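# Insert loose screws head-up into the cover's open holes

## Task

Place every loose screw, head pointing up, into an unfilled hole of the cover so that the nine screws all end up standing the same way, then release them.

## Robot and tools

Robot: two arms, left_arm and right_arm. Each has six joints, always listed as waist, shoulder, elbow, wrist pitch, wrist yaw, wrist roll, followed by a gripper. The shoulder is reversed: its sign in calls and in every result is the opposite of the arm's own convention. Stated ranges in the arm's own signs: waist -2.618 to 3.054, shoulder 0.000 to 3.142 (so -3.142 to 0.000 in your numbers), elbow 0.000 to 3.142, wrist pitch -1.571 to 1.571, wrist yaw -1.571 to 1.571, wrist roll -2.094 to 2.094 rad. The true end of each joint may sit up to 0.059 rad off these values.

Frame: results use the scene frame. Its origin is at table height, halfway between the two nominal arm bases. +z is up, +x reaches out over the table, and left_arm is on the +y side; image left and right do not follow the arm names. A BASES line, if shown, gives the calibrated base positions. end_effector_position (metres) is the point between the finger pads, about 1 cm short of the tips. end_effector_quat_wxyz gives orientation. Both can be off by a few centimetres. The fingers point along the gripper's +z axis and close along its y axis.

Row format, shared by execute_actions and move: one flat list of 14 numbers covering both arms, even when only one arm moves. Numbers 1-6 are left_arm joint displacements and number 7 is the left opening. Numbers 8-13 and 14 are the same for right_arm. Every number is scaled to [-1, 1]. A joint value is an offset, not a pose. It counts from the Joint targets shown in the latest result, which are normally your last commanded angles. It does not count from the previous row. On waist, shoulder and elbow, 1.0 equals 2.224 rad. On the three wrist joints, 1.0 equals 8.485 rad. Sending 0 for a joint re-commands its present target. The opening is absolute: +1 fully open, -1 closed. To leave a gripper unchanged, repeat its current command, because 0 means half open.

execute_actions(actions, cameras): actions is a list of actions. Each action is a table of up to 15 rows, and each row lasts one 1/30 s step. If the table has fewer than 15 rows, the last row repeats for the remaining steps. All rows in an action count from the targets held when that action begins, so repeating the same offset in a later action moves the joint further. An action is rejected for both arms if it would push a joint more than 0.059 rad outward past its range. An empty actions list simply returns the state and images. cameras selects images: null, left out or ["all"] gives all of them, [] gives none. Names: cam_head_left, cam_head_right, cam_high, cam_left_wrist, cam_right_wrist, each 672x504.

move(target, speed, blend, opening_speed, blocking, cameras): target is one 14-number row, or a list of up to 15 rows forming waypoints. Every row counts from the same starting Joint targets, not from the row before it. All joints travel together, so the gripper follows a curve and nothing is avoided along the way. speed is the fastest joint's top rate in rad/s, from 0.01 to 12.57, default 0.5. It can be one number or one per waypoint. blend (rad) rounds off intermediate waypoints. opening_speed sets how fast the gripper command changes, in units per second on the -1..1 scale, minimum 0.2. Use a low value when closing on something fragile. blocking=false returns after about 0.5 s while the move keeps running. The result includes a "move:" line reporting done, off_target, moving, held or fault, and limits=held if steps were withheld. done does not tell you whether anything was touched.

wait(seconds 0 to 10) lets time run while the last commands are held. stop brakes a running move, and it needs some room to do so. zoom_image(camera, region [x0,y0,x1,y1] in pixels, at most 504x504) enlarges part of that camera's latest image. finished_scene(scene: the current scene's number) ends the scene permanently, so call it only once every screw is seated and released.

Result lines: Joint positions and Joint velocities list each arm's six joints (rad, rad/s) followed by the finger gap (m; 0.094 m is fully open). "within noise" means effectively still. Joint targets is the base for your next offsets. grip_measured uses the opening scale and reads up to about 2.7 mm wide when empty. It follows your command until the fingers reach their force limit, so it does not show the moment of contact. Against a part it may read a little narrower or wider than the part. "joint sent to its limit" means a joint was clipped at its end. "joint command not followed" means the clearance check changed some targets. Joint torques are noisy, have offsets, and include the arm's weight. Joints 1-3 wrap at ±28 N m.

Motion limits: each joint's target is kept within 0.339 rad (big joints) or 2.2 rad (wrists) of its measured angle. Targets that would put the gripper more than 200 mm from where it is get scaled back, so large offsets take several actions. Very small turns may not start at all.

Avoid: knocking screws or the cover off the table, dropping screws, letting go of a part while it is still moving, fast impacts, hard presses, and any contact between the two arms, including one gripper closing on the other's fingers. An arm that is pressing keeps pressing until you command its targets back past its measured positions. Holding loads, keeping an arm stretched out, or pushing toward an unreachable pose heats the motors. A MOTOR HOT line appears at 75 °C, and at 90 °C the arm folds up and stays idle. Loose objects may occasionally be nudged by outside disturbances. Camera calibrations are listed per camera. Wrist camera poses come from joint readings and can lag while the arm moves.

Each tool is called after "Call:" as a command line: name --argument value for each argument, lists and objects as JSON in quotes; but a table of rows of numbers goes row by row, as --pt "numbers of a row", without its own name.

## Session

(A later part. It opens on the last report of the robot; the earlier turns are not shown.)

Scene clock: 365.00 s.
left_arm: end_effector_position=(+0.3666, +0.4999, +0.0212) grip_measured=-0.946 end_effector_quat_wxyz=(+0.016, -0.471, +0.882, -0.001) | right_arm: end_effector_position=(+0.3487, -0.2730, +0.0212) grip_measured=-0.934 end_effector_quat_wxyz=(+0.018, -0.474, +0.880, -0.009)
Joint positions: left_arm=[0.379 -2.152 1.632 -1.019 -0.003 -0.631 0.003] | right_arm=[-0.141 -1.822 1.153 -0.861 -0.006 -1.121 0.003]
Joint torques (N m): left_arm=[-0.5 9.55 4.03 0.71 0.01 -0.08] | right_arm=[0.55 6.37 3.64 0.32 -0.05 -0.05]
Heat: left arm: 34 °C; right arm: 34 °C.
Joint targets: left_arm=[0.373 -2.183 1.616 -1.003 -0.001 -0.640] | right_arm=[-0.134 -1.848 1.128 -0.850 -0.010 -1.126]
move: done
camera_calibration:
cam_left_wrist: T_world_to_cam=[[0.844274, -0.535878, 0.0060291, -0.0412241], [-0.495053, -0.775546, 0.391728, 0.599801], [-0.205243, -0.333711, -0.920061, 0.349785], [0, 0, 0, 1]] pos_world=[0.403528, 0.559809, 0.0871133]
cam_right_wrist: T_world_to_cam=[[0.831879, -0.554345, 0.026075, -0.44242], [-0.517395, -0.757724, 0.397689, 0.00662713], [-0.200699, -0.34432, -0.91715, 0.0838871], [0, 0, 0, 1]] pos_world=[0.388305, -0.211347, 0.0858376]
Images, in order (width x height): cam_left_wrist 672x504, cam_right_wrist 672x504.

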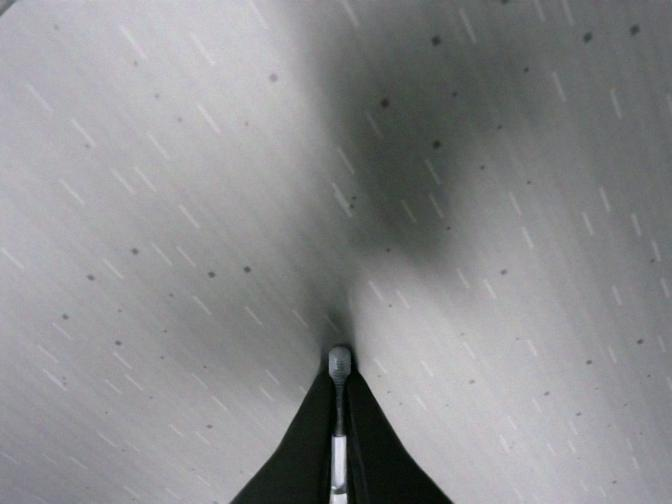

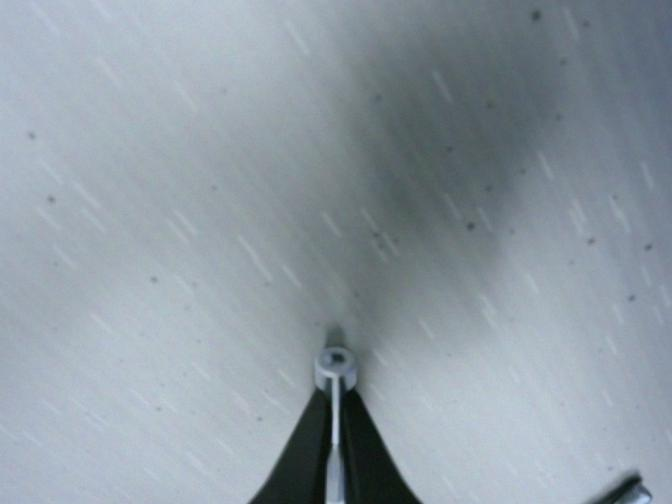

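Call:
move --pt "0 0.0153 0.0652 -0.0212 0 0 -1 0 0.0148 0.0760 -0.0238 0 0 -1" --pt "-0.2127 0.1088 -0.0281 -0.0212 0 -0.1662 -1 0 0.1616 0.0823 -0.0641 0 0 -1" --pt "-0.2127 0.1088 -0.0281 -0.0212 0 -0.1662 -1 0.5139 0.1616 0.0823 -0.0641 0 0.3199 -1" --pt "-0.2127 0.1088 -0.0281 -0.0212 0 -0.1662 -1 0.5139 -0.2186 0.4670 -0.0652 0 0.3199 -1" --speed '[0.4,1.0,1.2,0.9]'

Scene clock: 430.17 s.
left_arm: end_effector_position=(+0.3461, +0.3078, +0.0709) grip_measured=-0.946 end_effector_quat_wxyz=(+0.002, +0.816, -0.578, +0.000) | right_arm: end_effector_position=(+0.2623, +0.1520, +0.0806) grip_measured=-0.934 end_effector_quat_wxyz=(-0.007, +0.282, +0.959, +0.003)
Joint positions: left_arm=[-0.102 -1.976 1.569 -1.166 0.004 -2.04 0.003] | right_arm=[1.004 -2.313 2.136 -1.391 -0.015 1.583 0.003]
Joint torques (N m): left_arm=[0.24 14.08 4.18 0.33 -0.05 -0.1] | right_arm=[0.39 11.19 7.97 -0.04 0.03 0.08]
Heat: left arm: 34 °C; right arm: 34 °C.
Joint targets: left_arm=[-0.100 -1.942 1.553 -1.183 -0.001 -2.050] | right_arm=[1.008 -2.334 2.167 -1.403 -0.010 1.588]
move: done
camera_calibration:
cam_left_wrist: T_world_to_cam=[[0.935191, 0.353821, -0.0150846, -0.431035], [0.32738, -0.84749, 0.417832, 0.156878], [0.135054, -0.395691, -0.908399, 0.227709], [0, 0, 0, 1]] pos_world=[0.320989, 0.375565, 0.1348]
cam_right_wrist: T_world_to_cam=[[-0.544436, -0.838744, -0.0098774, 0.270626], [-0.758575, 0.487304, 0.43255, 0.131635], [-0.357986, 0.242989, -0.901556, 0.218169], [0, 0, 0, 1]] pos_world=[0.325295, 0.109827, 0.142426]

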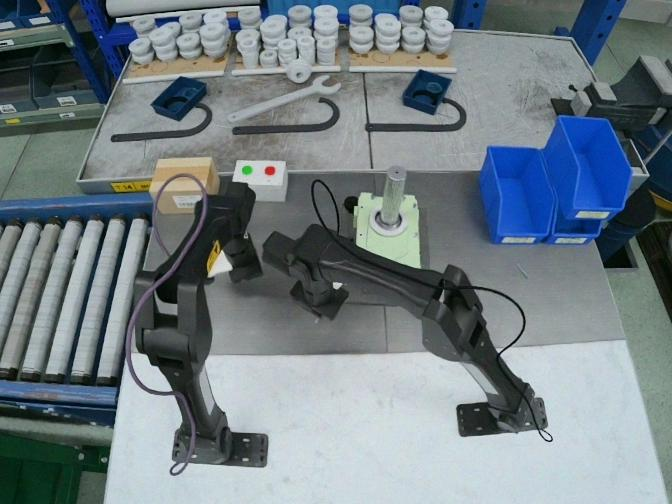

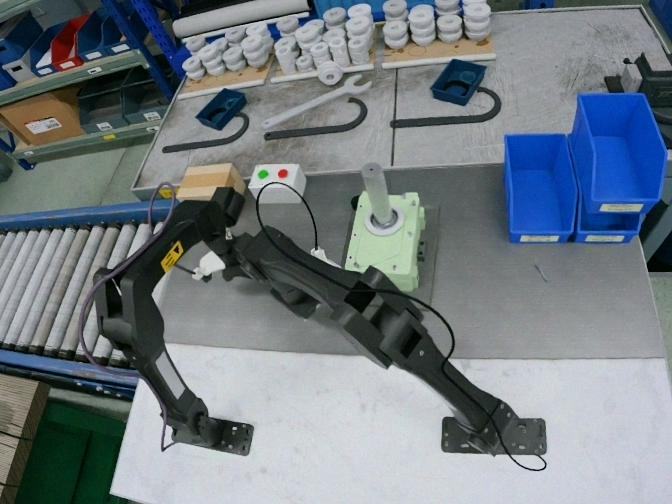

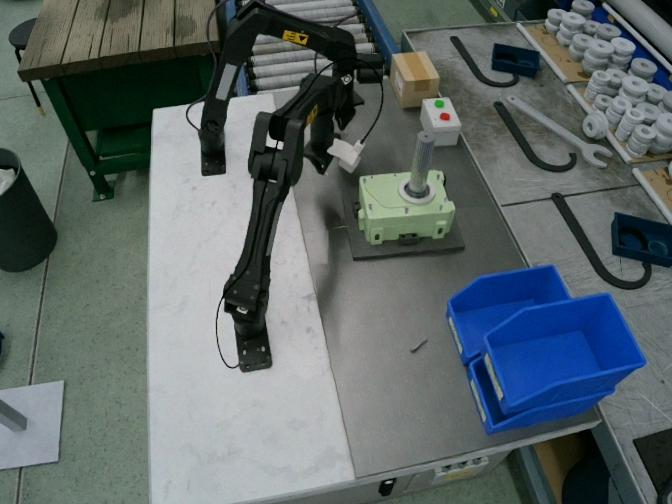

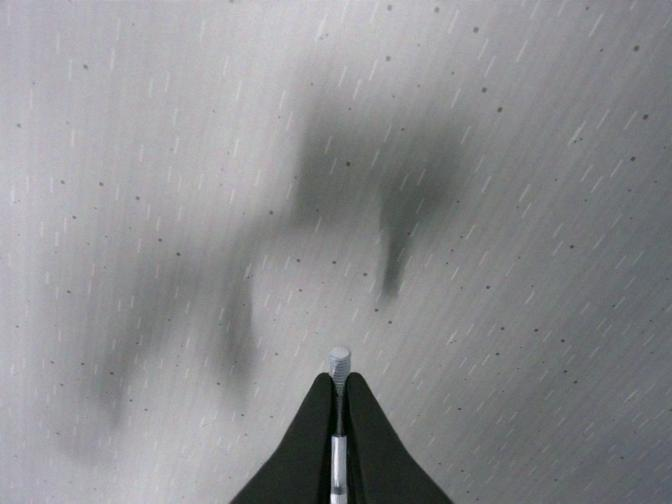

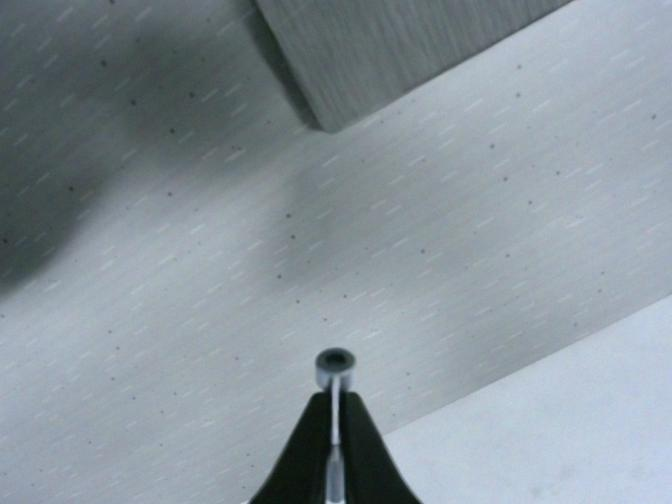

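Call:
move --target '[0,-0.0254,-0.0722,0.0257,0,0,-1,0,-0.0054,-0.0964,0.0266,0,0,-1]' --speed 0.4 --cameras '["cam_left_wrist","cam_right_wrist"]'

Scene clock: 453.80 s.
left_arm: end_effector_position=(+0.3439, +0.3081, +0.0313) grip_measured=-0.946 end_effector_quat_wxyz=(-0.005, +0.816, -0.578, +0.013) | right_arm: end_effector_position=(+0.2673, +0.1600, +0.0371) grip_measured=-0.934 end_effector_quat_wxyz=(-0.002, +0.282, +0.959, +0.021)
Joint positions: left_arm=[-0.102 -1.976 1.407 -0.973 0.004 -2.04 0.003] | right_arm=[1.004 -2.318 1.971 -1.183 -0.015 1.583 0.003]
Joint torques (N m): left_arm=[0.05 8.62 4.23 0.62 -0.07 -0.14] | right_arm=[0.38 10.82 4.42 0.2 0.03 0.07]
Heat: left arm: 36 °C; right arm: 35 °C.
Joint targets: left_arm=[-0.100 -1.998 1.393 -0.965 -0.001 -2.050] | right_arm=[1.008 -2.346 1.952 -1.177 -0.010 1.589]
move: done
camera_calibration:
cam_left_wrist: T_world_to_cam=[[0.935225, 0.353835, 0.0124528, -0.43045], [0.314234, -0.845733, 0.431268, 0.178052], [0.163129, -0.399419, -0.902138, 0.183446], [0, 0, 0, 1]] pos_world=[0.316692, 0.376164, 0.0940661]
cam_right_wrist: T_world_to_cam=[[-0.544189, -0.837613, -0.0475656, 0.280779], [-0.767028, 0.473759, 0.432691, 0.154683], [-0.339893, 0.271949, -0.900287, 0.169233], [0, 0, 0, 1]] pos_world=[0.328964, 0.115879, 0.0987833]
Images, in order (width x height): cam_left_wrist 672x504, cam_right_wrist 672x504.

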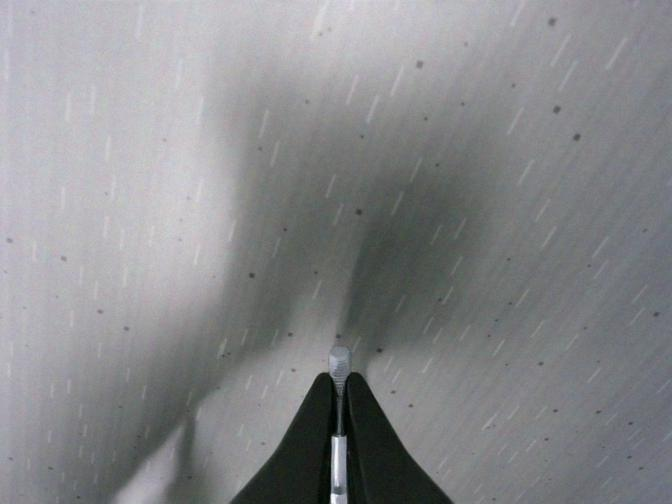

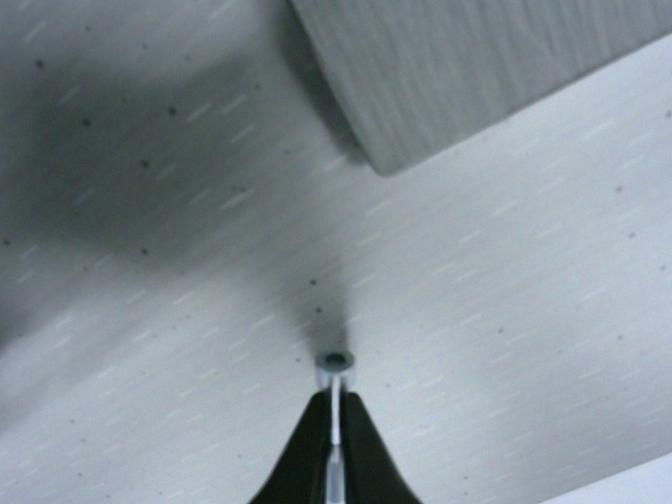

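Call:
move --target '[0,-0.0051,-0.0092,0.0037,0,0,-1,0,-0.0046,-0.0160,0.0054,0,0,-1]' --speed 0.2 --cameras '["cam_left_wrist","cam_right_wrist"]'

Scene clock: 462.77 s.
left_arm: end_effector_position=(+0.3448, +0.3080, +0.0248) grip_measured=-0.946 end_effector_quat_wxyz=(-0.007, +0.816, -0.578, +0.016) | right_arm: end_effector_position=(+0.2680, +0.1611, +0.0267) grip_measured=-0.934 end_effector_quat_wxyz=(-0.001, +0.282, +0.959, +0.024)
Joint positions: left_arm=[-0.102 -1.982 1.387 -0.941 0.004 -2.04 0.003] | right_arm=[1.004 -2.323 1.938 -1.139 -0.015 1.583 0.003]
Joint torques (N m): left_arm=[0.1 7.98 4 0.63 -0.03 -0.1] | right_arm=[0.38 10.32 4.3 0.28 0.03 0.07]
Heat: left arm: 35 °C; right arm: 35 °C.
Joint targets: left_arm=[-0.100 -2.009 1.372 -0.934 -0.001 -2.050] | right_arm=[1.008 -2.356 1.917 -1.131 -0.010 1.588]
move: done
camera_calibration:
cam_left_wrist: T_world_to_cam=[[0.93514, 0.353795, 0.0185106, -0.43138], [0.311238, -0.845368, 0.434148, 0.181233], [0.169248, -0.400228, -0.900651, 0.17549], [0, 0, 0, 1]] pos_world=[0.317293, 0.376064, 0.0873587]
cam_right_wrist: T_world_to_cam=[[-0.544023, -0.837357, -0.053594, 0.281581], [-0.768418, 0.471543, 0.432643, 0.159959], [-0.337005, 0.27655, -0.899971, 0.158328], [0, 0, 0, 1]] pos_world=[0.329459, 0.116571, 0.0883764]
Images, in order (width x height): cam_left_wrist 672x504, cam_right_wrist 672x504.

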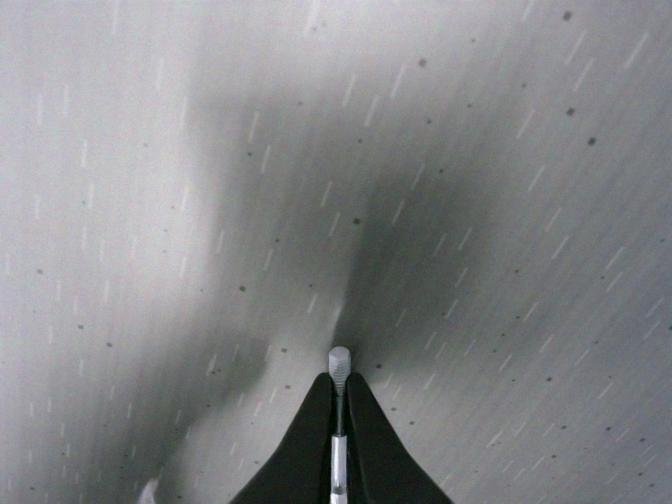

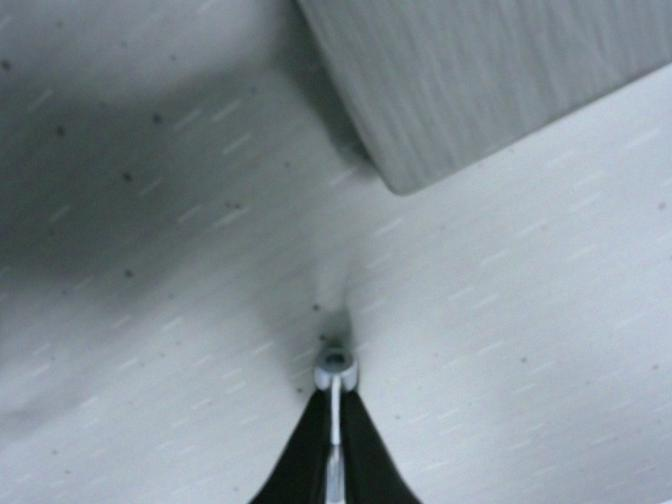

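Call:
move --target '[0,-0.0020,-0.0040,0.0016,0,0,-1,0,-0.0018,-0.0064,0.0022,0,0,-1]' --speed 0.2 --cameras '["cam_left_wrist","cam_right_wrist"]'

Scene clock: 468.20 s.
left_arm: end_effector_position=(+0.3452, +0.3079, +0.0228) grip_measured=-0.946 end_effector_quat_wxyz=(-0.008, +0.816, -0.578, +0.019) | right_arm: end_effector_position=(+0.2683, +0.1616, +0.0257) grip_measured=-0.934 end_effector_quat_wxyz=(+0.000, +0.282, +0.959, +0.026)
Joint positions: left_arm=[-0.102 -1.982 1.379 -0.928 0.004 -2.04 0.003] | right_arm=[1.004 -2.323 1.933 -1.132 -0.015 1.583 0.003]
Joint torques (N m): left_arm=[-0.02 7.76 3.89 0.61 -0.06 -0.15] | right_arm=[0.38 10.03 3.63 0.42 0.03 0.07]
Heat: left arm: 35 °C; right arm: 35 °C.
Joint targets: left_arm=[-0.100 -2.014 1.363 -0.920 -0.001 -2.050] | right_arm=[1.008 -2.360 1.903 -1.113 -0.010 1.589]
move: off_target (right_arm); right_arm: the shoulder is farthest, 0.037 rad from its target
camera_calibration:
cam_left_wrist: T_world_to_cam=[[0.934878, 0.354251, 0.0225585, -0.431773], [0.30965, -0.844947, 0.436098, 0.182368], [0.173549, -0.400713, -0.899617, 0.172233], [0, 0, 0, 1]] pos_world=[0.317294, 0.376064, 0.0851537]
cam_right_wrist: T_world_to_cam=[[-0.54423, -0.837017, -0.0567151, 0.282267], [-0.768966, 0.470669, 0.432623, 0.160642], [-0.335419, 0.279058, -0.899789, 0.156549], [0, 0, 0, 1]] pos_world=[0.329656, 0.116967, 0.0873727]
Images, in order (width x height): cam_left_wrist 672x504, cam_right_wrist 672x504.

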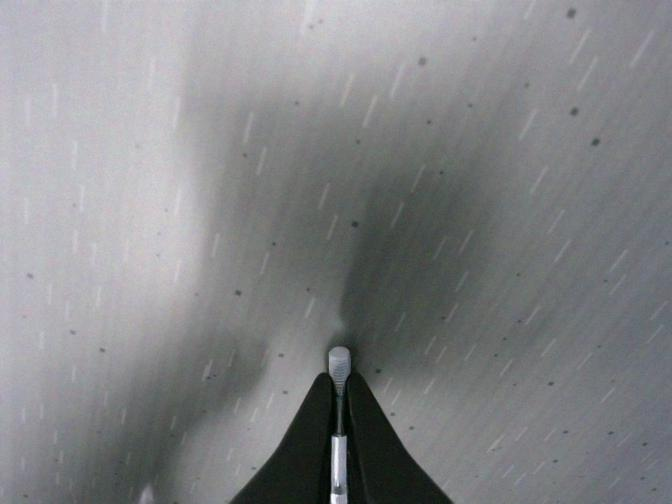

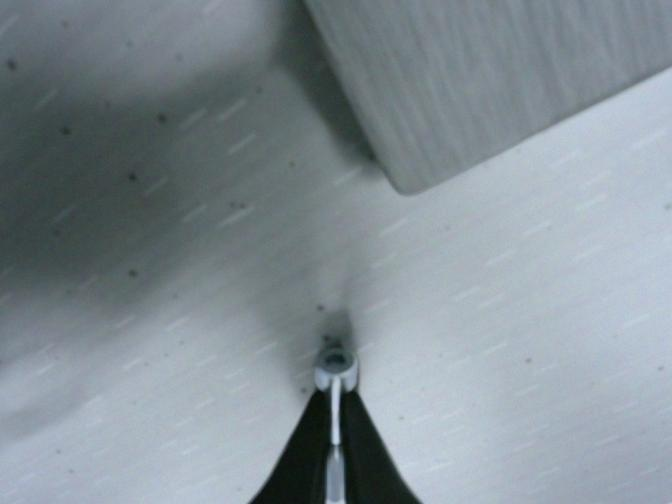

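Call:
move --target '[0,0,0,0,0,0,-0.5,0,0,0,0,0,0,-0.5]' --opening_speed 0.5 --cameras '["cam_left_wrist","cam_right_wrist"]'

Scene clock: 477.80 s.
left_arm: end_effector_position=(+0.3455, +0.3079, +0.0228) grip_measured=-0.503 end_effector_quat_wxyz=(-0.008, +0.816, -0.578, +0.019) | right_arm: end_effector_position=(+0.2728, +0.1687, +0.0263) grip_measured=-0.502 end_effector_quat_wxyz=(+0.004, +0.282, +0.959, +0.042)
Joint positions: left_arm=[-0.102 -1.982 1.379 -0.926 0.004 -2.04 0.023] | right_arm=[1.004 -2.323 1.933 -1.098 -0.015 1.584 0.023]
Joint torques (N m): left_arm=[0.2 7.82 4.07 0.63 -0.06 -0.09] | right_arm=[0.38 10.09 3.7 0.11 0.03 0.06]
Heat: left arm: 34 °C; right arm: 34 °C.
Joint targets: left_arm=[-0.100 -2.014 1.363 -0.920 -0.001 -2.050] | right_arm=[1.008 -2.360 1.903 -1.113 -0.010 1.588]
move: off_target (right_arm); right_arm: the shoulder is farthest, 0.037 rad from its target
camera_calibration:
cam_left_wrist: T_world_to_cam=[[0.93485, 0.35426, 0.0235567, -0.432004], [0.309175, -0.844902, 0.436522, 0.182321], [0.174545, -0.400799, -0.899385, 0.171854], [0, 0, 0, 1]] pos_world=[0.317494, 0.375964, 0.0851525]
cam_right_wrist: T_world_to_cam=[[-0.543205, -0.834703, -0.0905473, 0.290868], [-0.776581, 0.458509, 0.432079, 0.164675], [-0.319141, 0.305025, -0.897279, 0.147722], [0, 0, 0, 1]] pos_world=[0.333029, 0.122225, 0.0877324]
Images, in order (width x height): cam_left_wrist 672x504, cam_right_wrist 672x504.

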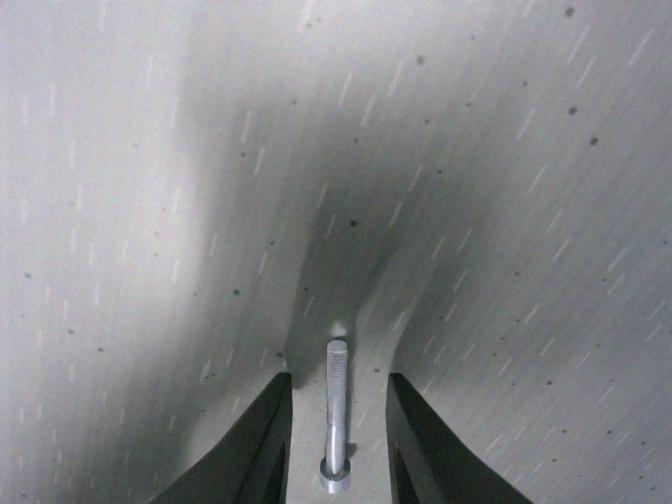

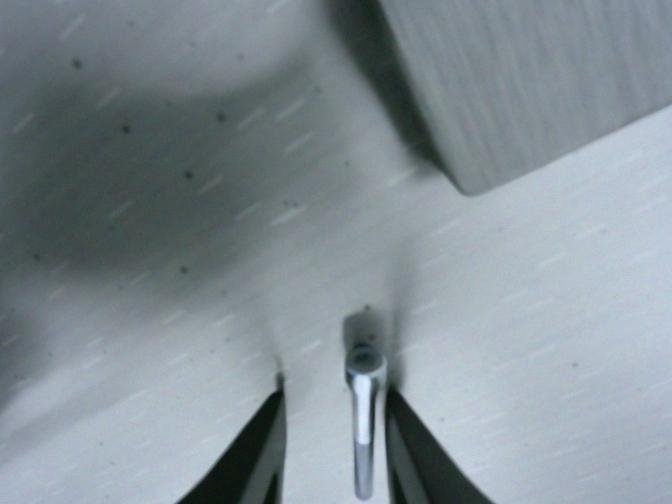

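Call:
move --pt "0 0.0324 0.0854 -0.0310 0 0 -0.5 0 0.0117 0.1187 -0.0342 0 0 -0.5" --pt "0 0.0324 0.0854 -0.0310 0 0.3701 -0.5 0 0.3919 -0.2662 -0.0331 0 0 -0.5" --pt "0 0.0324 0.0854 -0.0310 0 0.3701 -0.5 -0.6120 0.3919 -0.2662 -0.0331 0 -0.2810 -0.5" --pt "0 0.0324 0.0854 -0.0310 0 0.3701 -0.2 -0.6120 0.1683 -0.1690 0.0001 0 -0.2810 0.3" --speed '[0.5,1.3,1.3,0.6]'

Scene clock: 526.50 s.
left_arm: end_effector_position=(+0.3349, +0.3101, +0.0632) grip_measured=-0.203 end_effector_quat_wxyz=(-0.018, +0.569, +0.822, -0.009) | right_arm: end_effector_position=(+0.3670, -0.3503, +0.0547) grip_measured=+0.298 end_effector_quat_wxyz=(-0.010, -0.223, +0.975, +0.011)
Joint positions: left_arm=[-0.102 -1.972 1.532 -1.169 -0.001 1.08 0.037] | right_arm=[-0.348 -1.97 1.495 -1.124 -0.007 -0.79 0.061]
Joint torques (N m): left_arm=[0.16 13.61 7.1 0.31 -0.02 0.09] | right_arm=[-0.31 8.75 7.9 0.16 -0.04 -0.06]
Heat: left arm: 34 °C; right arm: 35 °C.
Joint targets: left_arm=[-0.100 -1.942 1.553 -1.183 -0.001 1.090] | right_arm=[-0.353 -1.986 1.526 -1.112 -0.010 -0.796]
move: done
camera_calibration:
cam_left_wrist: T_world_to_cam=[[-0.927047, -0.374255, 0.0227209, 0.425553], [-0.328071, 0.839002, 0.434102, -0.138808], [-0.181528, 0.394979, -0.900577, 0.0834665], [0, 0, 0, 1]] pos_world=[0.36412, 0.242758, 0.125756]
cam_right_wrist: T_world_to_cam=[[0.42972, -0.902377, -0.0324963, -0.472561], [-0.807672, -0.400214, 0.433007, 0.173999], [-0.403742, -0.159826, -0.900804, 0.230016], [0, 0, 0, 1]] pos_world=[0.43647, -0.32003, 0.1165]

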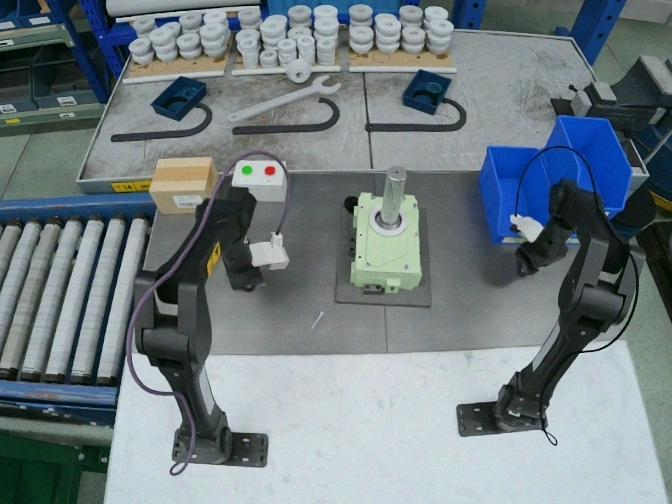

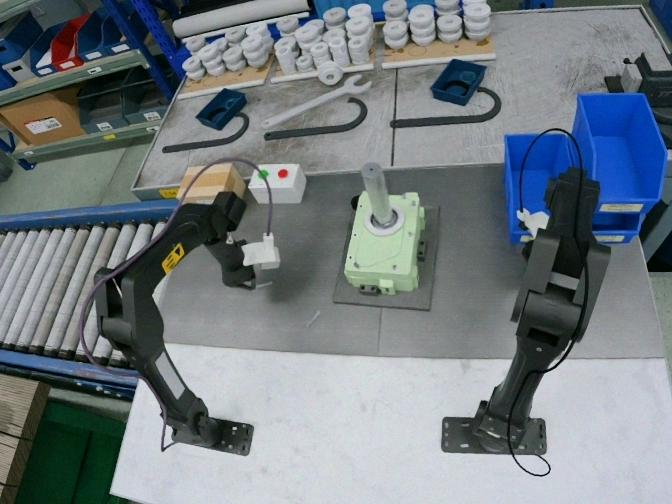

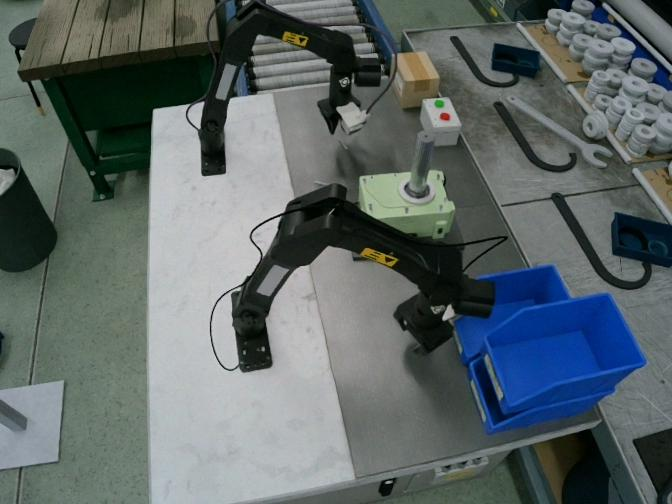

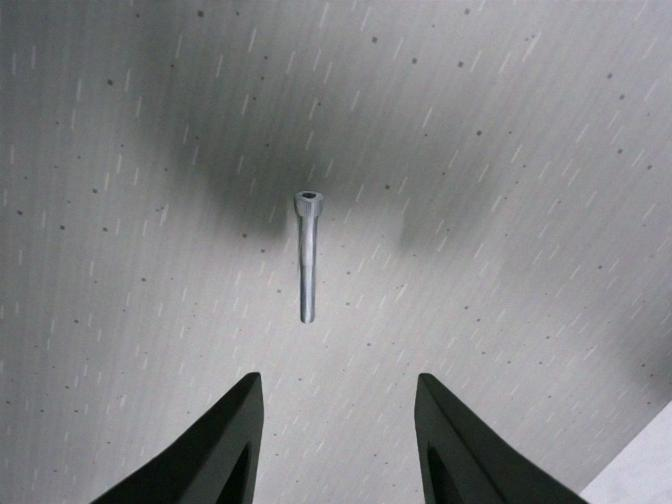

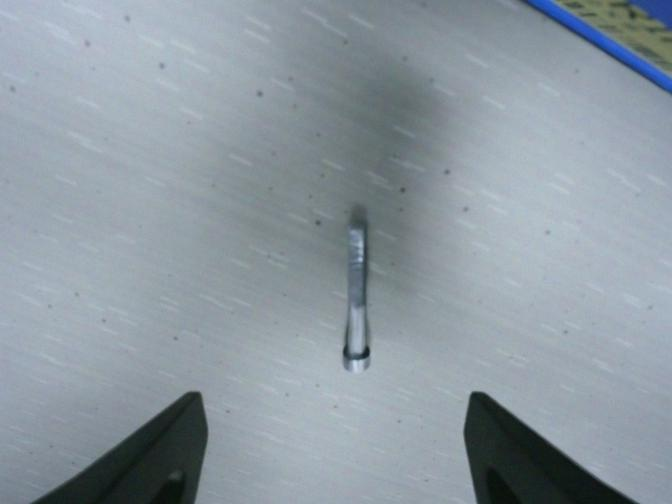

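Call:
move --target '[-0.0071,-0.0510,-0.0340,0.0224,0,0,0.0,0,-0.0313,-0.0219,0.0141,0,0,0]' --speed 0.4 --cameras '["cam_left_wrist","cam_right_wrist"]'

Scene clock: 549.63 s.
left_arm: end_effector_position=(+0.3560, +0.3042, +0.0297) grip_measured=-0.003 end_effector_quat_wxyz=(+0.006, +0.572, +0.820, +0.004) | right_arm: end_effector_position=(+0.3907, -0.3587, +0.0332) grip_measured=+0.002 end_effector_quat_wxyz=(+0.014, -0.223, +0.975, -0.005)
Joint positions: left_arm=[-0.11 -2.036 1.487 -1.008 -0.001 1.08 0.047] | right_arm=[-0.348 -2.031 1.495 -1.004 -0.007 -0.79 0.047]
Joint torques (N m): left_arm=[-0.47 9.39 4.46 0.63 -0.02 0.08] | right_arm=[-0.31 8.61 4.4 0.3 -0.04 -0.06]
Heat: left arm: 34 °C; right arm: 34 °C.
Joint targets: left_arm=[-0.116 -2.055 1.478 -0.993 -0.001 1.090] | right_arm=[-0.353 -2.056 1.478 -0.992 -0.010 -0.796]
move: done
camera_calibration:
cam_left_wrist: T_world_to_cam=[[-0.930116, -0.366458, -0.0243557, 0.443833], [-0.34354, 0.844665, 0.410513, -0.107863], [-0.129863, 0.390192, -0.911529, 0.0428134], [0, 0, 0, 1]] pos_world=[0.381321, 0.237048, 0.0941146]
cam_right_wrist: T_world_to_cam=[[0.430733, -0.902436, 0.00878802, -0.492756], [-0.830324, -0.392461, 0.395647, 0.212039], [-0.353598, -0.177715, -0.91836, 0.193374], [0, 0, 0, 1]] pos_world=[0.456684, -0.327098, 0.0980246]
Images, in order (width x height): cam_left_wrist 672x504, cam_right_wrist 672x504.

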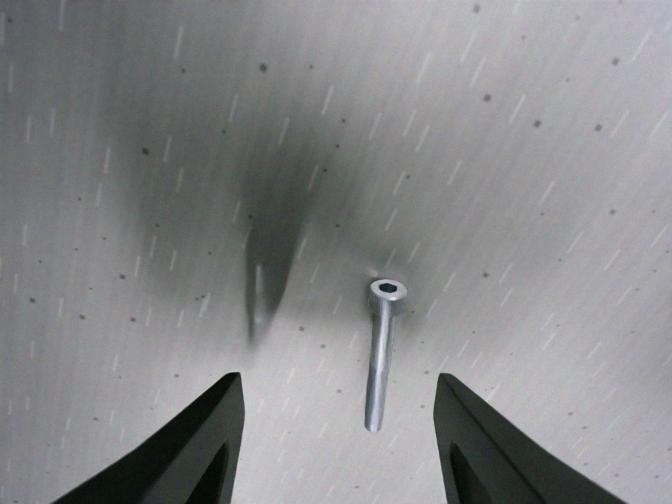

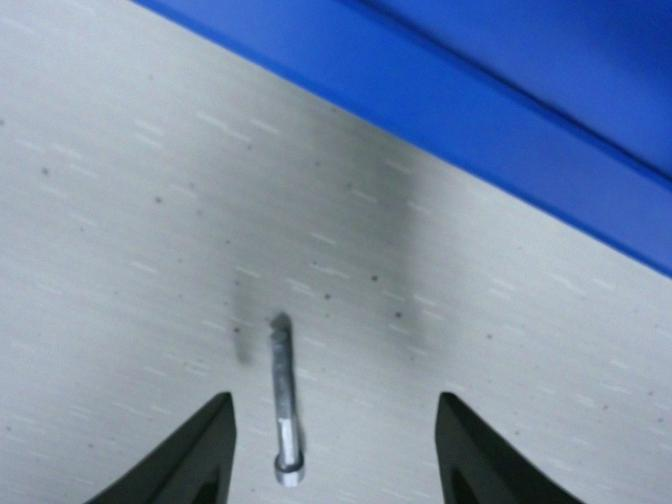

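Call:
move --target '[-0.0070,0.0124,-0.0326,0.0052,0,0,0.0,0.0106,0.0106,-0.0292,0.0048,0,0,0]' --speed 0.3 --cameras '["cam_left_wrist","cam_right_wrist"]'

Scene clock: 576.73 s.
left_arm: end_effector_position=(+0.3476, +0.3014, +0.0189) grip_measured=-0.003 end_effector_quat_wxyz=(-0.001, +0.579, +0.816, +0.005) | right_arm: end_effector_position=(+0.3838, -0.3543, +0.0221) grip_measured=+0.002 end_effector_quat_wxyz=(+0.004, -0.228, +0.974, -0.006)
Joint positions: left_arm=[-0.125 -2.031 1.435 -0.971 -0.01 1.081 0.047] | right_arm=[-0.338 -2.031 1.449 -0.976 0.005 -0.791 0.047]
Joint torques (N m): left_arm=[-0.54 11.4 2.77 0.7 0.07 0.07] | right_arm=[0.73 10.4 2.99 0.41 -0.14 -0.05]
Heat: left arm: 35 °C; right arm: 34 °C.
Joint targets: left_arm=[-0.131 -2.028 1.405 -0.949 -0.001 1.090] | right_arm=[-0.329 -2.032 1.413 -0.952 -0.010 -0.796]
move: off_target (right_arm); right_arm: the elbow is farthest, 0.036 rad from its target
camera_calibration:
cam_left_wrist: T_world_to_cam=[[-0.935764, -0.352142, -0.0185041, 0.432238], [-0.326558, 0.845587, 0.422305, -0.110371], [-0.133065, 0.401221, -0.906265, 0.0306638], [0, 0, 0, 1]] pos_world=[0.37251, 0.233234, 0.0823978]
cam_right_wrist: T_world_to_cam=[[0.440531, -0.897723, 0.00500836, -0.48766], [-0.817751, -0.398972, 0.414855, 0.204817], [-0.370427, -0.186852, -0.909874, 0.184649], [0, 0, 0, 1]] pos_world=[0.450717, -0.321566, 0.0854799]
Images, in order (width x height): cam_left_wrist 672x504, cam_right_wrist 672x504.

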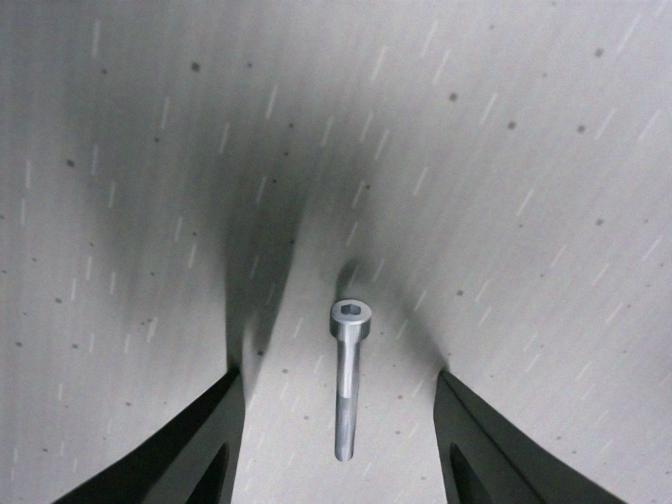

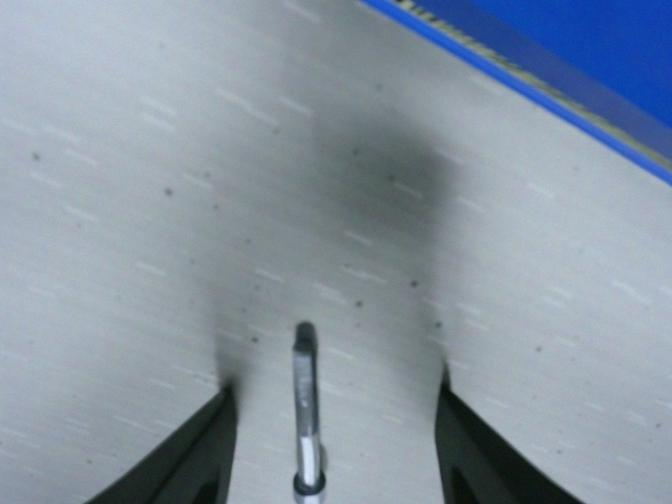

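Call:
move --target '[0,0,0.005,-0.0013,0,0,-1,0,0,0.005,-0.0013,0,0,-1]' --opening_speed 0.8 --cameras '["cam_left_wrist","cam_right_wrist"]'

Scene clock: 589.03 s.
left_arm: end_effector_position=(+0.3493, +0.3018, +0.0188) grip_measured=-0.933 end_effector_quat_wxyz=(+0.001, +0.579, +0.816, +0.009) | right_arm: end_effector_position=(+0.3858, -0.3555, +0.0222) grip_measured=-0.933 end_effector_quat_wxyz=(+0.007, -0.228, +0.973, -0.009)
Joint positions: left_arm=[-0.125 -2.031 1.434 -0.964 -0.014 1.081 0.003] | right_arm=[-0.338 -2.031 1.449 -0.967 0.008 -0.791 0.003]
Joint torques (N m): left_arm=[-0.59 11.23 3.78 0.5 0.13 0.07] | right_arm=[0.69 10.41 3.78 0.19 -0.2 -0.05]
Heat: left arm: 35 °C; right arm: 34 °C.
Joint targets: left_arm=[-0.132 -2.028 1.416 -0.960 -0.001 1.090] | right_arm=[-0.329 -2.032 1.424 -0.963 -0.010 -0.796]
move: done
camera_calibration:
cam_left_wrist: T_world_to_cam=[[-0.935727, -0.351703, -0.0268145, 0.434091], [-0.329434, 0.844249, 0.422749, -0.108724], [-0.126044, 0.404411, -0.90585, 0.0272675], [0, 0, 0, 1]] pos_world=[0.373811, 0.233434, 0.0823031]
cam_right_wrist: T_world_to_cam=[[0.440781, -0.897506, 0.0139376, -0.489969], [-0.820918, -0.39679, 0.410671, 0.208123], [-0.36305, -0.192458, -0.911677, 0.18037], [0, 0, 0, 1]] pos_world=[0.452305, -0.322455, 0.085798]
Images, in order (width x height): cam_left_wrist 672x504, cam_right_wrist 672x504.

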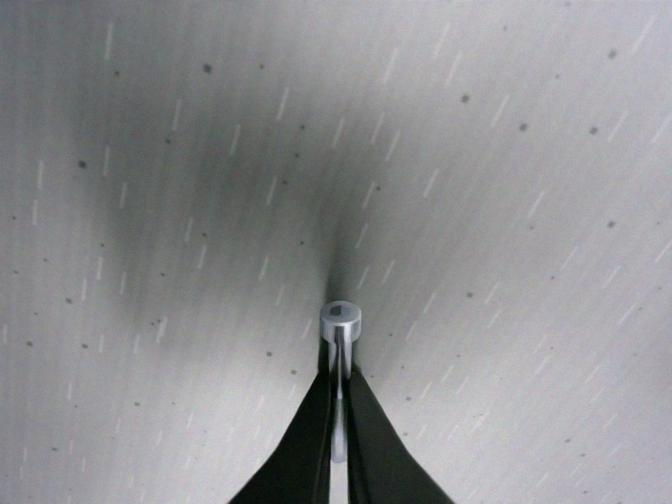

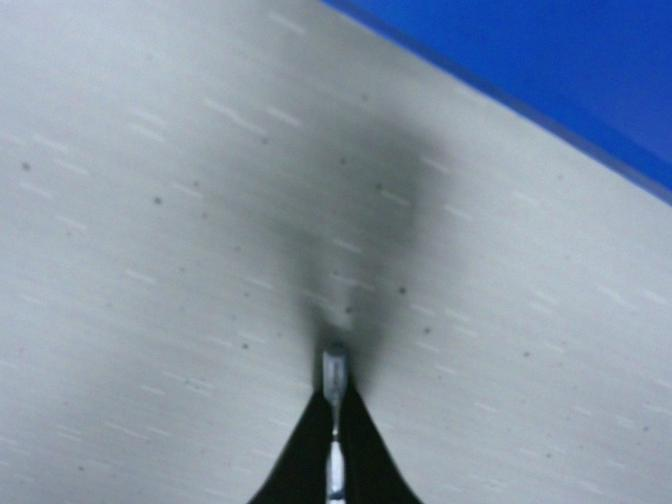

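Call:
move --pt "0 0.0387 0.0616 -0.0263 0 0 -1 0 0.0207 0.0463 -0.0176 0 0 -1" --pt "0 0.1443 -0.3334 0.2349 0 -0.1285 -1 0 0.2444 -0.0508 -0.0508 0 0 -1" --pt "0 0.1443 -0.3334 0.2349 0 -0.1285 -1 0.5526 0.2444 -0.0508 -0.0508 0 -0.0635 -1" --pt "0 0.1443 -0.3334 0.2349 0 -0.1285 -1 0.5526 0.1053 -0.0429 -0.0164 0 -0.0635 -1" --speed '[0.4,0.9,1.0,0.7]'

Scene clock: 646.43 s.
left_arm: end_effector_position=(+0.4586, +0.2833, +0.1914) grip_measured=-0.936 end_effector_quat_wxyz=(+0.697, +0.056, +0.713, -0.049) | right_arm: end_effector_position=(+0.2244, +0.0245, +0.0740) grip_measured=-0.935 end_effector_quat_wxyz=(-0.003, +0.899, -0.438, -0.002)
Joint positions: left_arm=[-0.125 -1.736 0.69 1.023 -0.005 0.007 0.003] | right_arm=[0.899 -1.787 1.331 -1.111 -0.006 -1.329 0.003]
Joint torques (N m): left_arm=[-0.47 11.14 4.04 2.11 0.01 -0.1] | right_arm=[0.12 7.41 5.37 0.21 -0.06 -0.06]
Heat: left arm: 36 °C; right arm: 35 °C.
Joint targets: left_arm=[-0.132 -1.707 0.675 1.033 -0.001 0.000] | right_arm=[0.900 -1.798 1.328 -1.102 -0.010 -1.335]
move: done
camera_calibration:
cam_left_wrist: T_world_to_cam=[[-0.136543, -0.990517, 0.0152553, 0.340786], [-0.434842, 0.0460922, -0.899327, 0.397412], [0.890095, -0.129431, -0.437011, -0.199625], [0, 0, 0, 1]] pos_world=[0.397029, 0.293399, 0.264966]
cam_right_wrist: T_world_to_cam=[[0.78989, 0.613228, -0.00505955, -0.192356], [0.560006, -0.717924, 0.413496, -0.0972407], [0.249935, -0.329449, -0.910492, 0.107894], [0, 0, 0, 1]] pos_world=[0.179429, 0.0836926, 0.137472]

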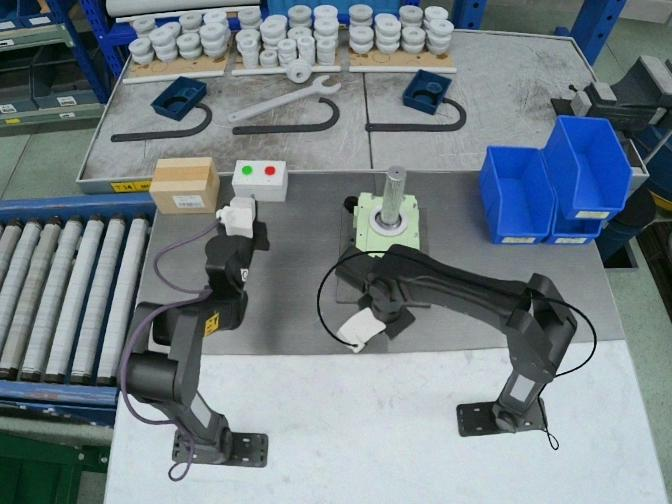

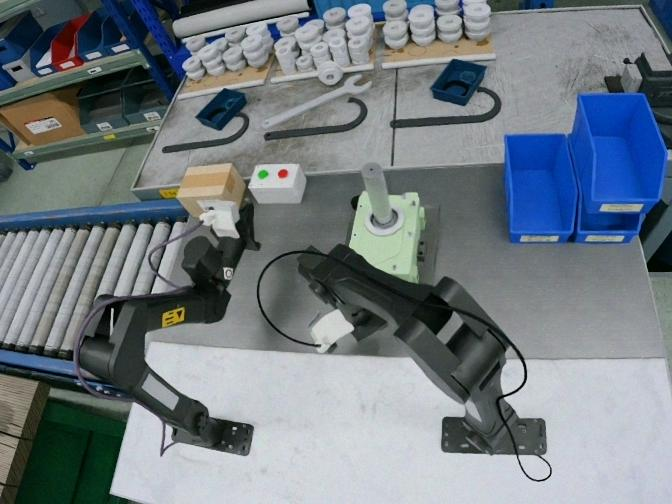

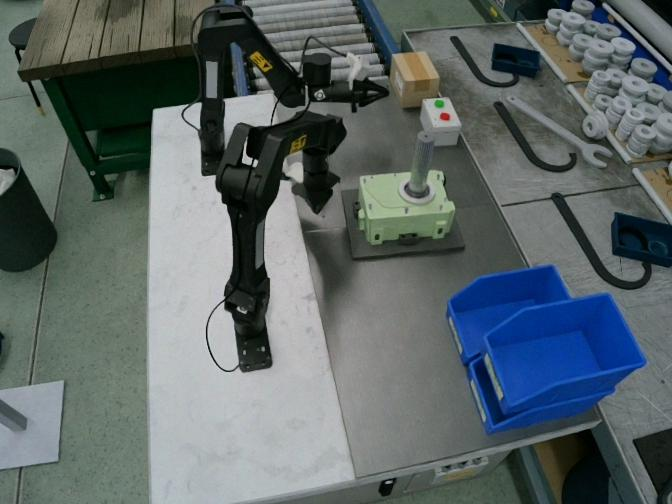

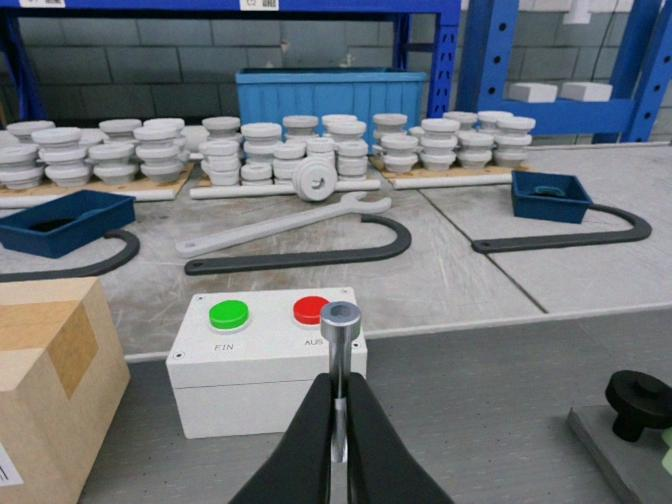

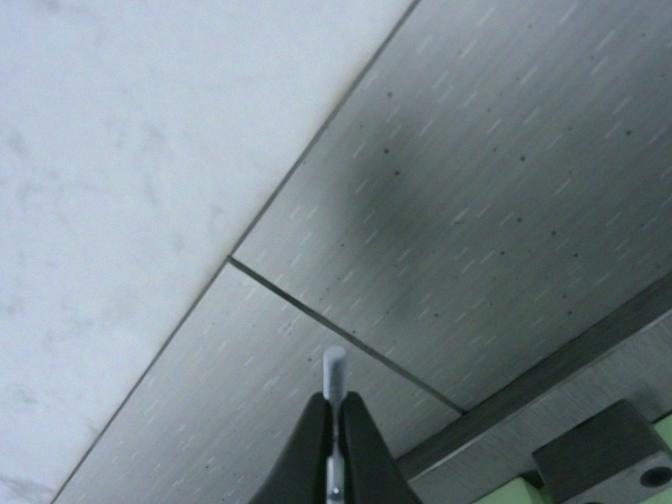

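Call:
move --pt "-0.2113 0 0 0 0 0 -1 0 0.0044 -0.0996 0.0251 0 0 -1" --pt "-0.2113 0 0 0 0 0 -1 0 -0.0044 -0.1106 0.0303 0 0 -1" --speed '[0.6,0.2]'

Scene clock: 665.93 s.
left_arm: end_effector_position=(+0.3925, +0.1018, +0.1914) grip_measured=-0.936 end_effector_quat_wxyz=(+0.673, +0.198, +0.687, -0.189) | right_arm: end_effector_position=(+0.2155, +0.0131, +0.0255) grip_measured=-0.935 end_effector_quat_wxyz=(-0.006, +0.899, -0.438, -0.002)
Joint positions: left_arm=[-0.521 -1.736 0.69 1.023 0.004 0.007 0.003] | right_arm=[0.899 -1.787 1.129 -0.902 -0.006 -1.329 0.003]
Joint torques (N m): left_arm=[0.25 8.28 5.16 2.01 -0.14 -0.03] | right_arm=[0.13 8.05 4.12 0.23 -0.05 -0.06]
Heat: left arm: 35 °C; right arm: 36 °C.
Joint targets: left_arm=[-0.518 -1.736 0.690 1.023 -0.004 0.007] | right_arm=[0.900 -1.788 1.111 -0.893 -0.010 -1.335]
move: held (left_arm; a check stopped the path), off_target (right_arm; braked when a check withheld steps of left_arm); path passed 0 of 2 targets; limits=held; left_arm: the waist is farthest, 0.081 rad from its target; right_arm: the wrist pitch is farthest, 0.057 rad from its target
joint command not followed: on one or more control steps a check withheld the commanded joint targets of the left arm, and it was not sent them on those steps.
cause: the commanded joint targets, or the way to them, would bring a part of the robot too close to another arm (this arm's gripper housing and the right arm's wrist (the part past the wrist pitch)).
camera_calibration:
cam_left_wrist: T_world_to_cam=[[-0.515877, -0.856509, 0.0162328, 0.287107], [-0.381926, 0.212991, -0.899315, 0.339287], [0.766814, -0.470135, -0.437, -0.0812349], [0, 0, 0, 1]] pos_world=[0.339986, 0.135453, 0.264966]
cam_right_wrist: T_world_to_cam=[[0.789696, 0.613498, 0.00085214, -0.178724], [0.558705, -0.719738, 0.412099, -0.0798911], [0.253435, -0.324957, -0.911139, 0.0613586], [0, 0, 0, 1]] pos_world=[0.170223, 0.0720848, 0.0889815]

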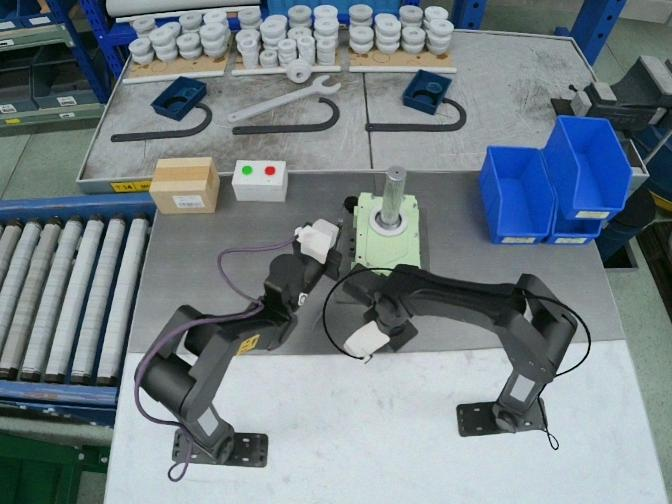

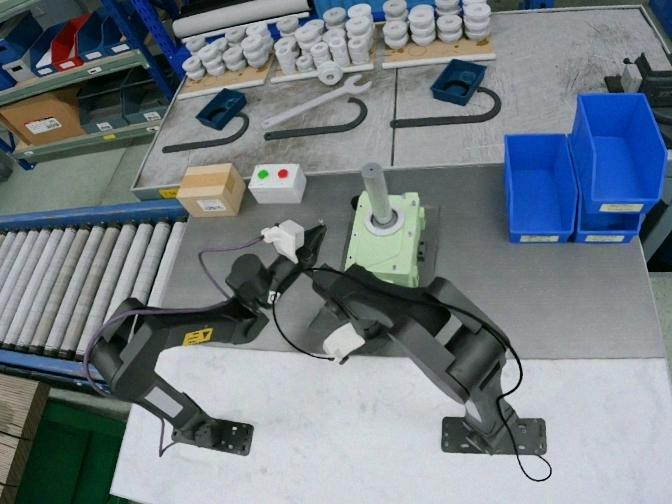

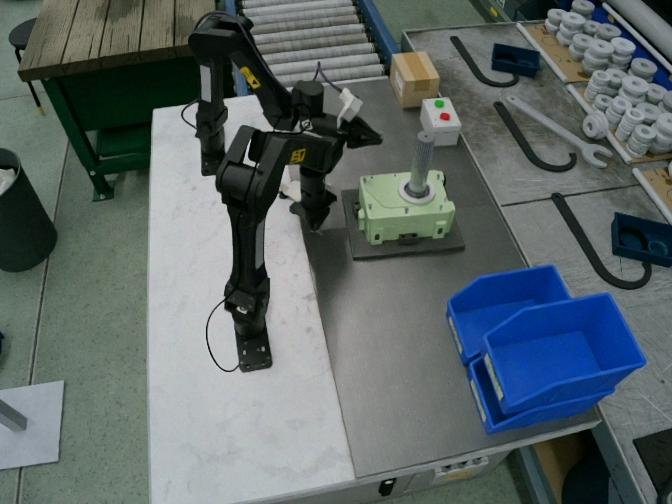

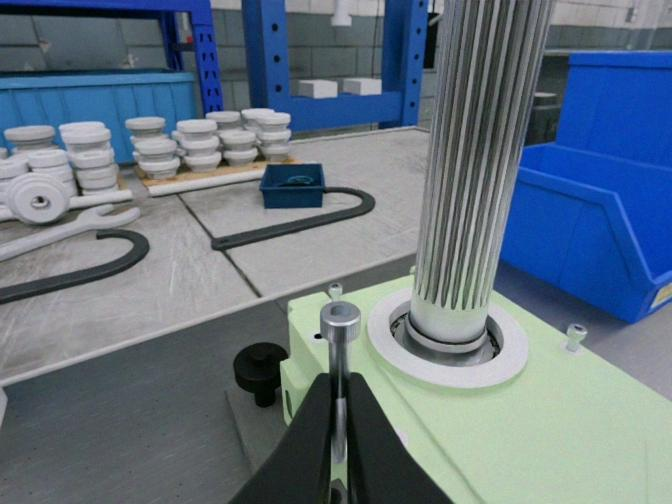

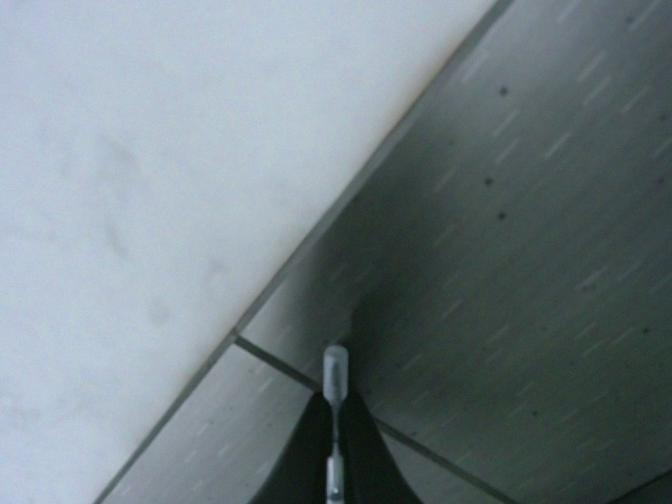

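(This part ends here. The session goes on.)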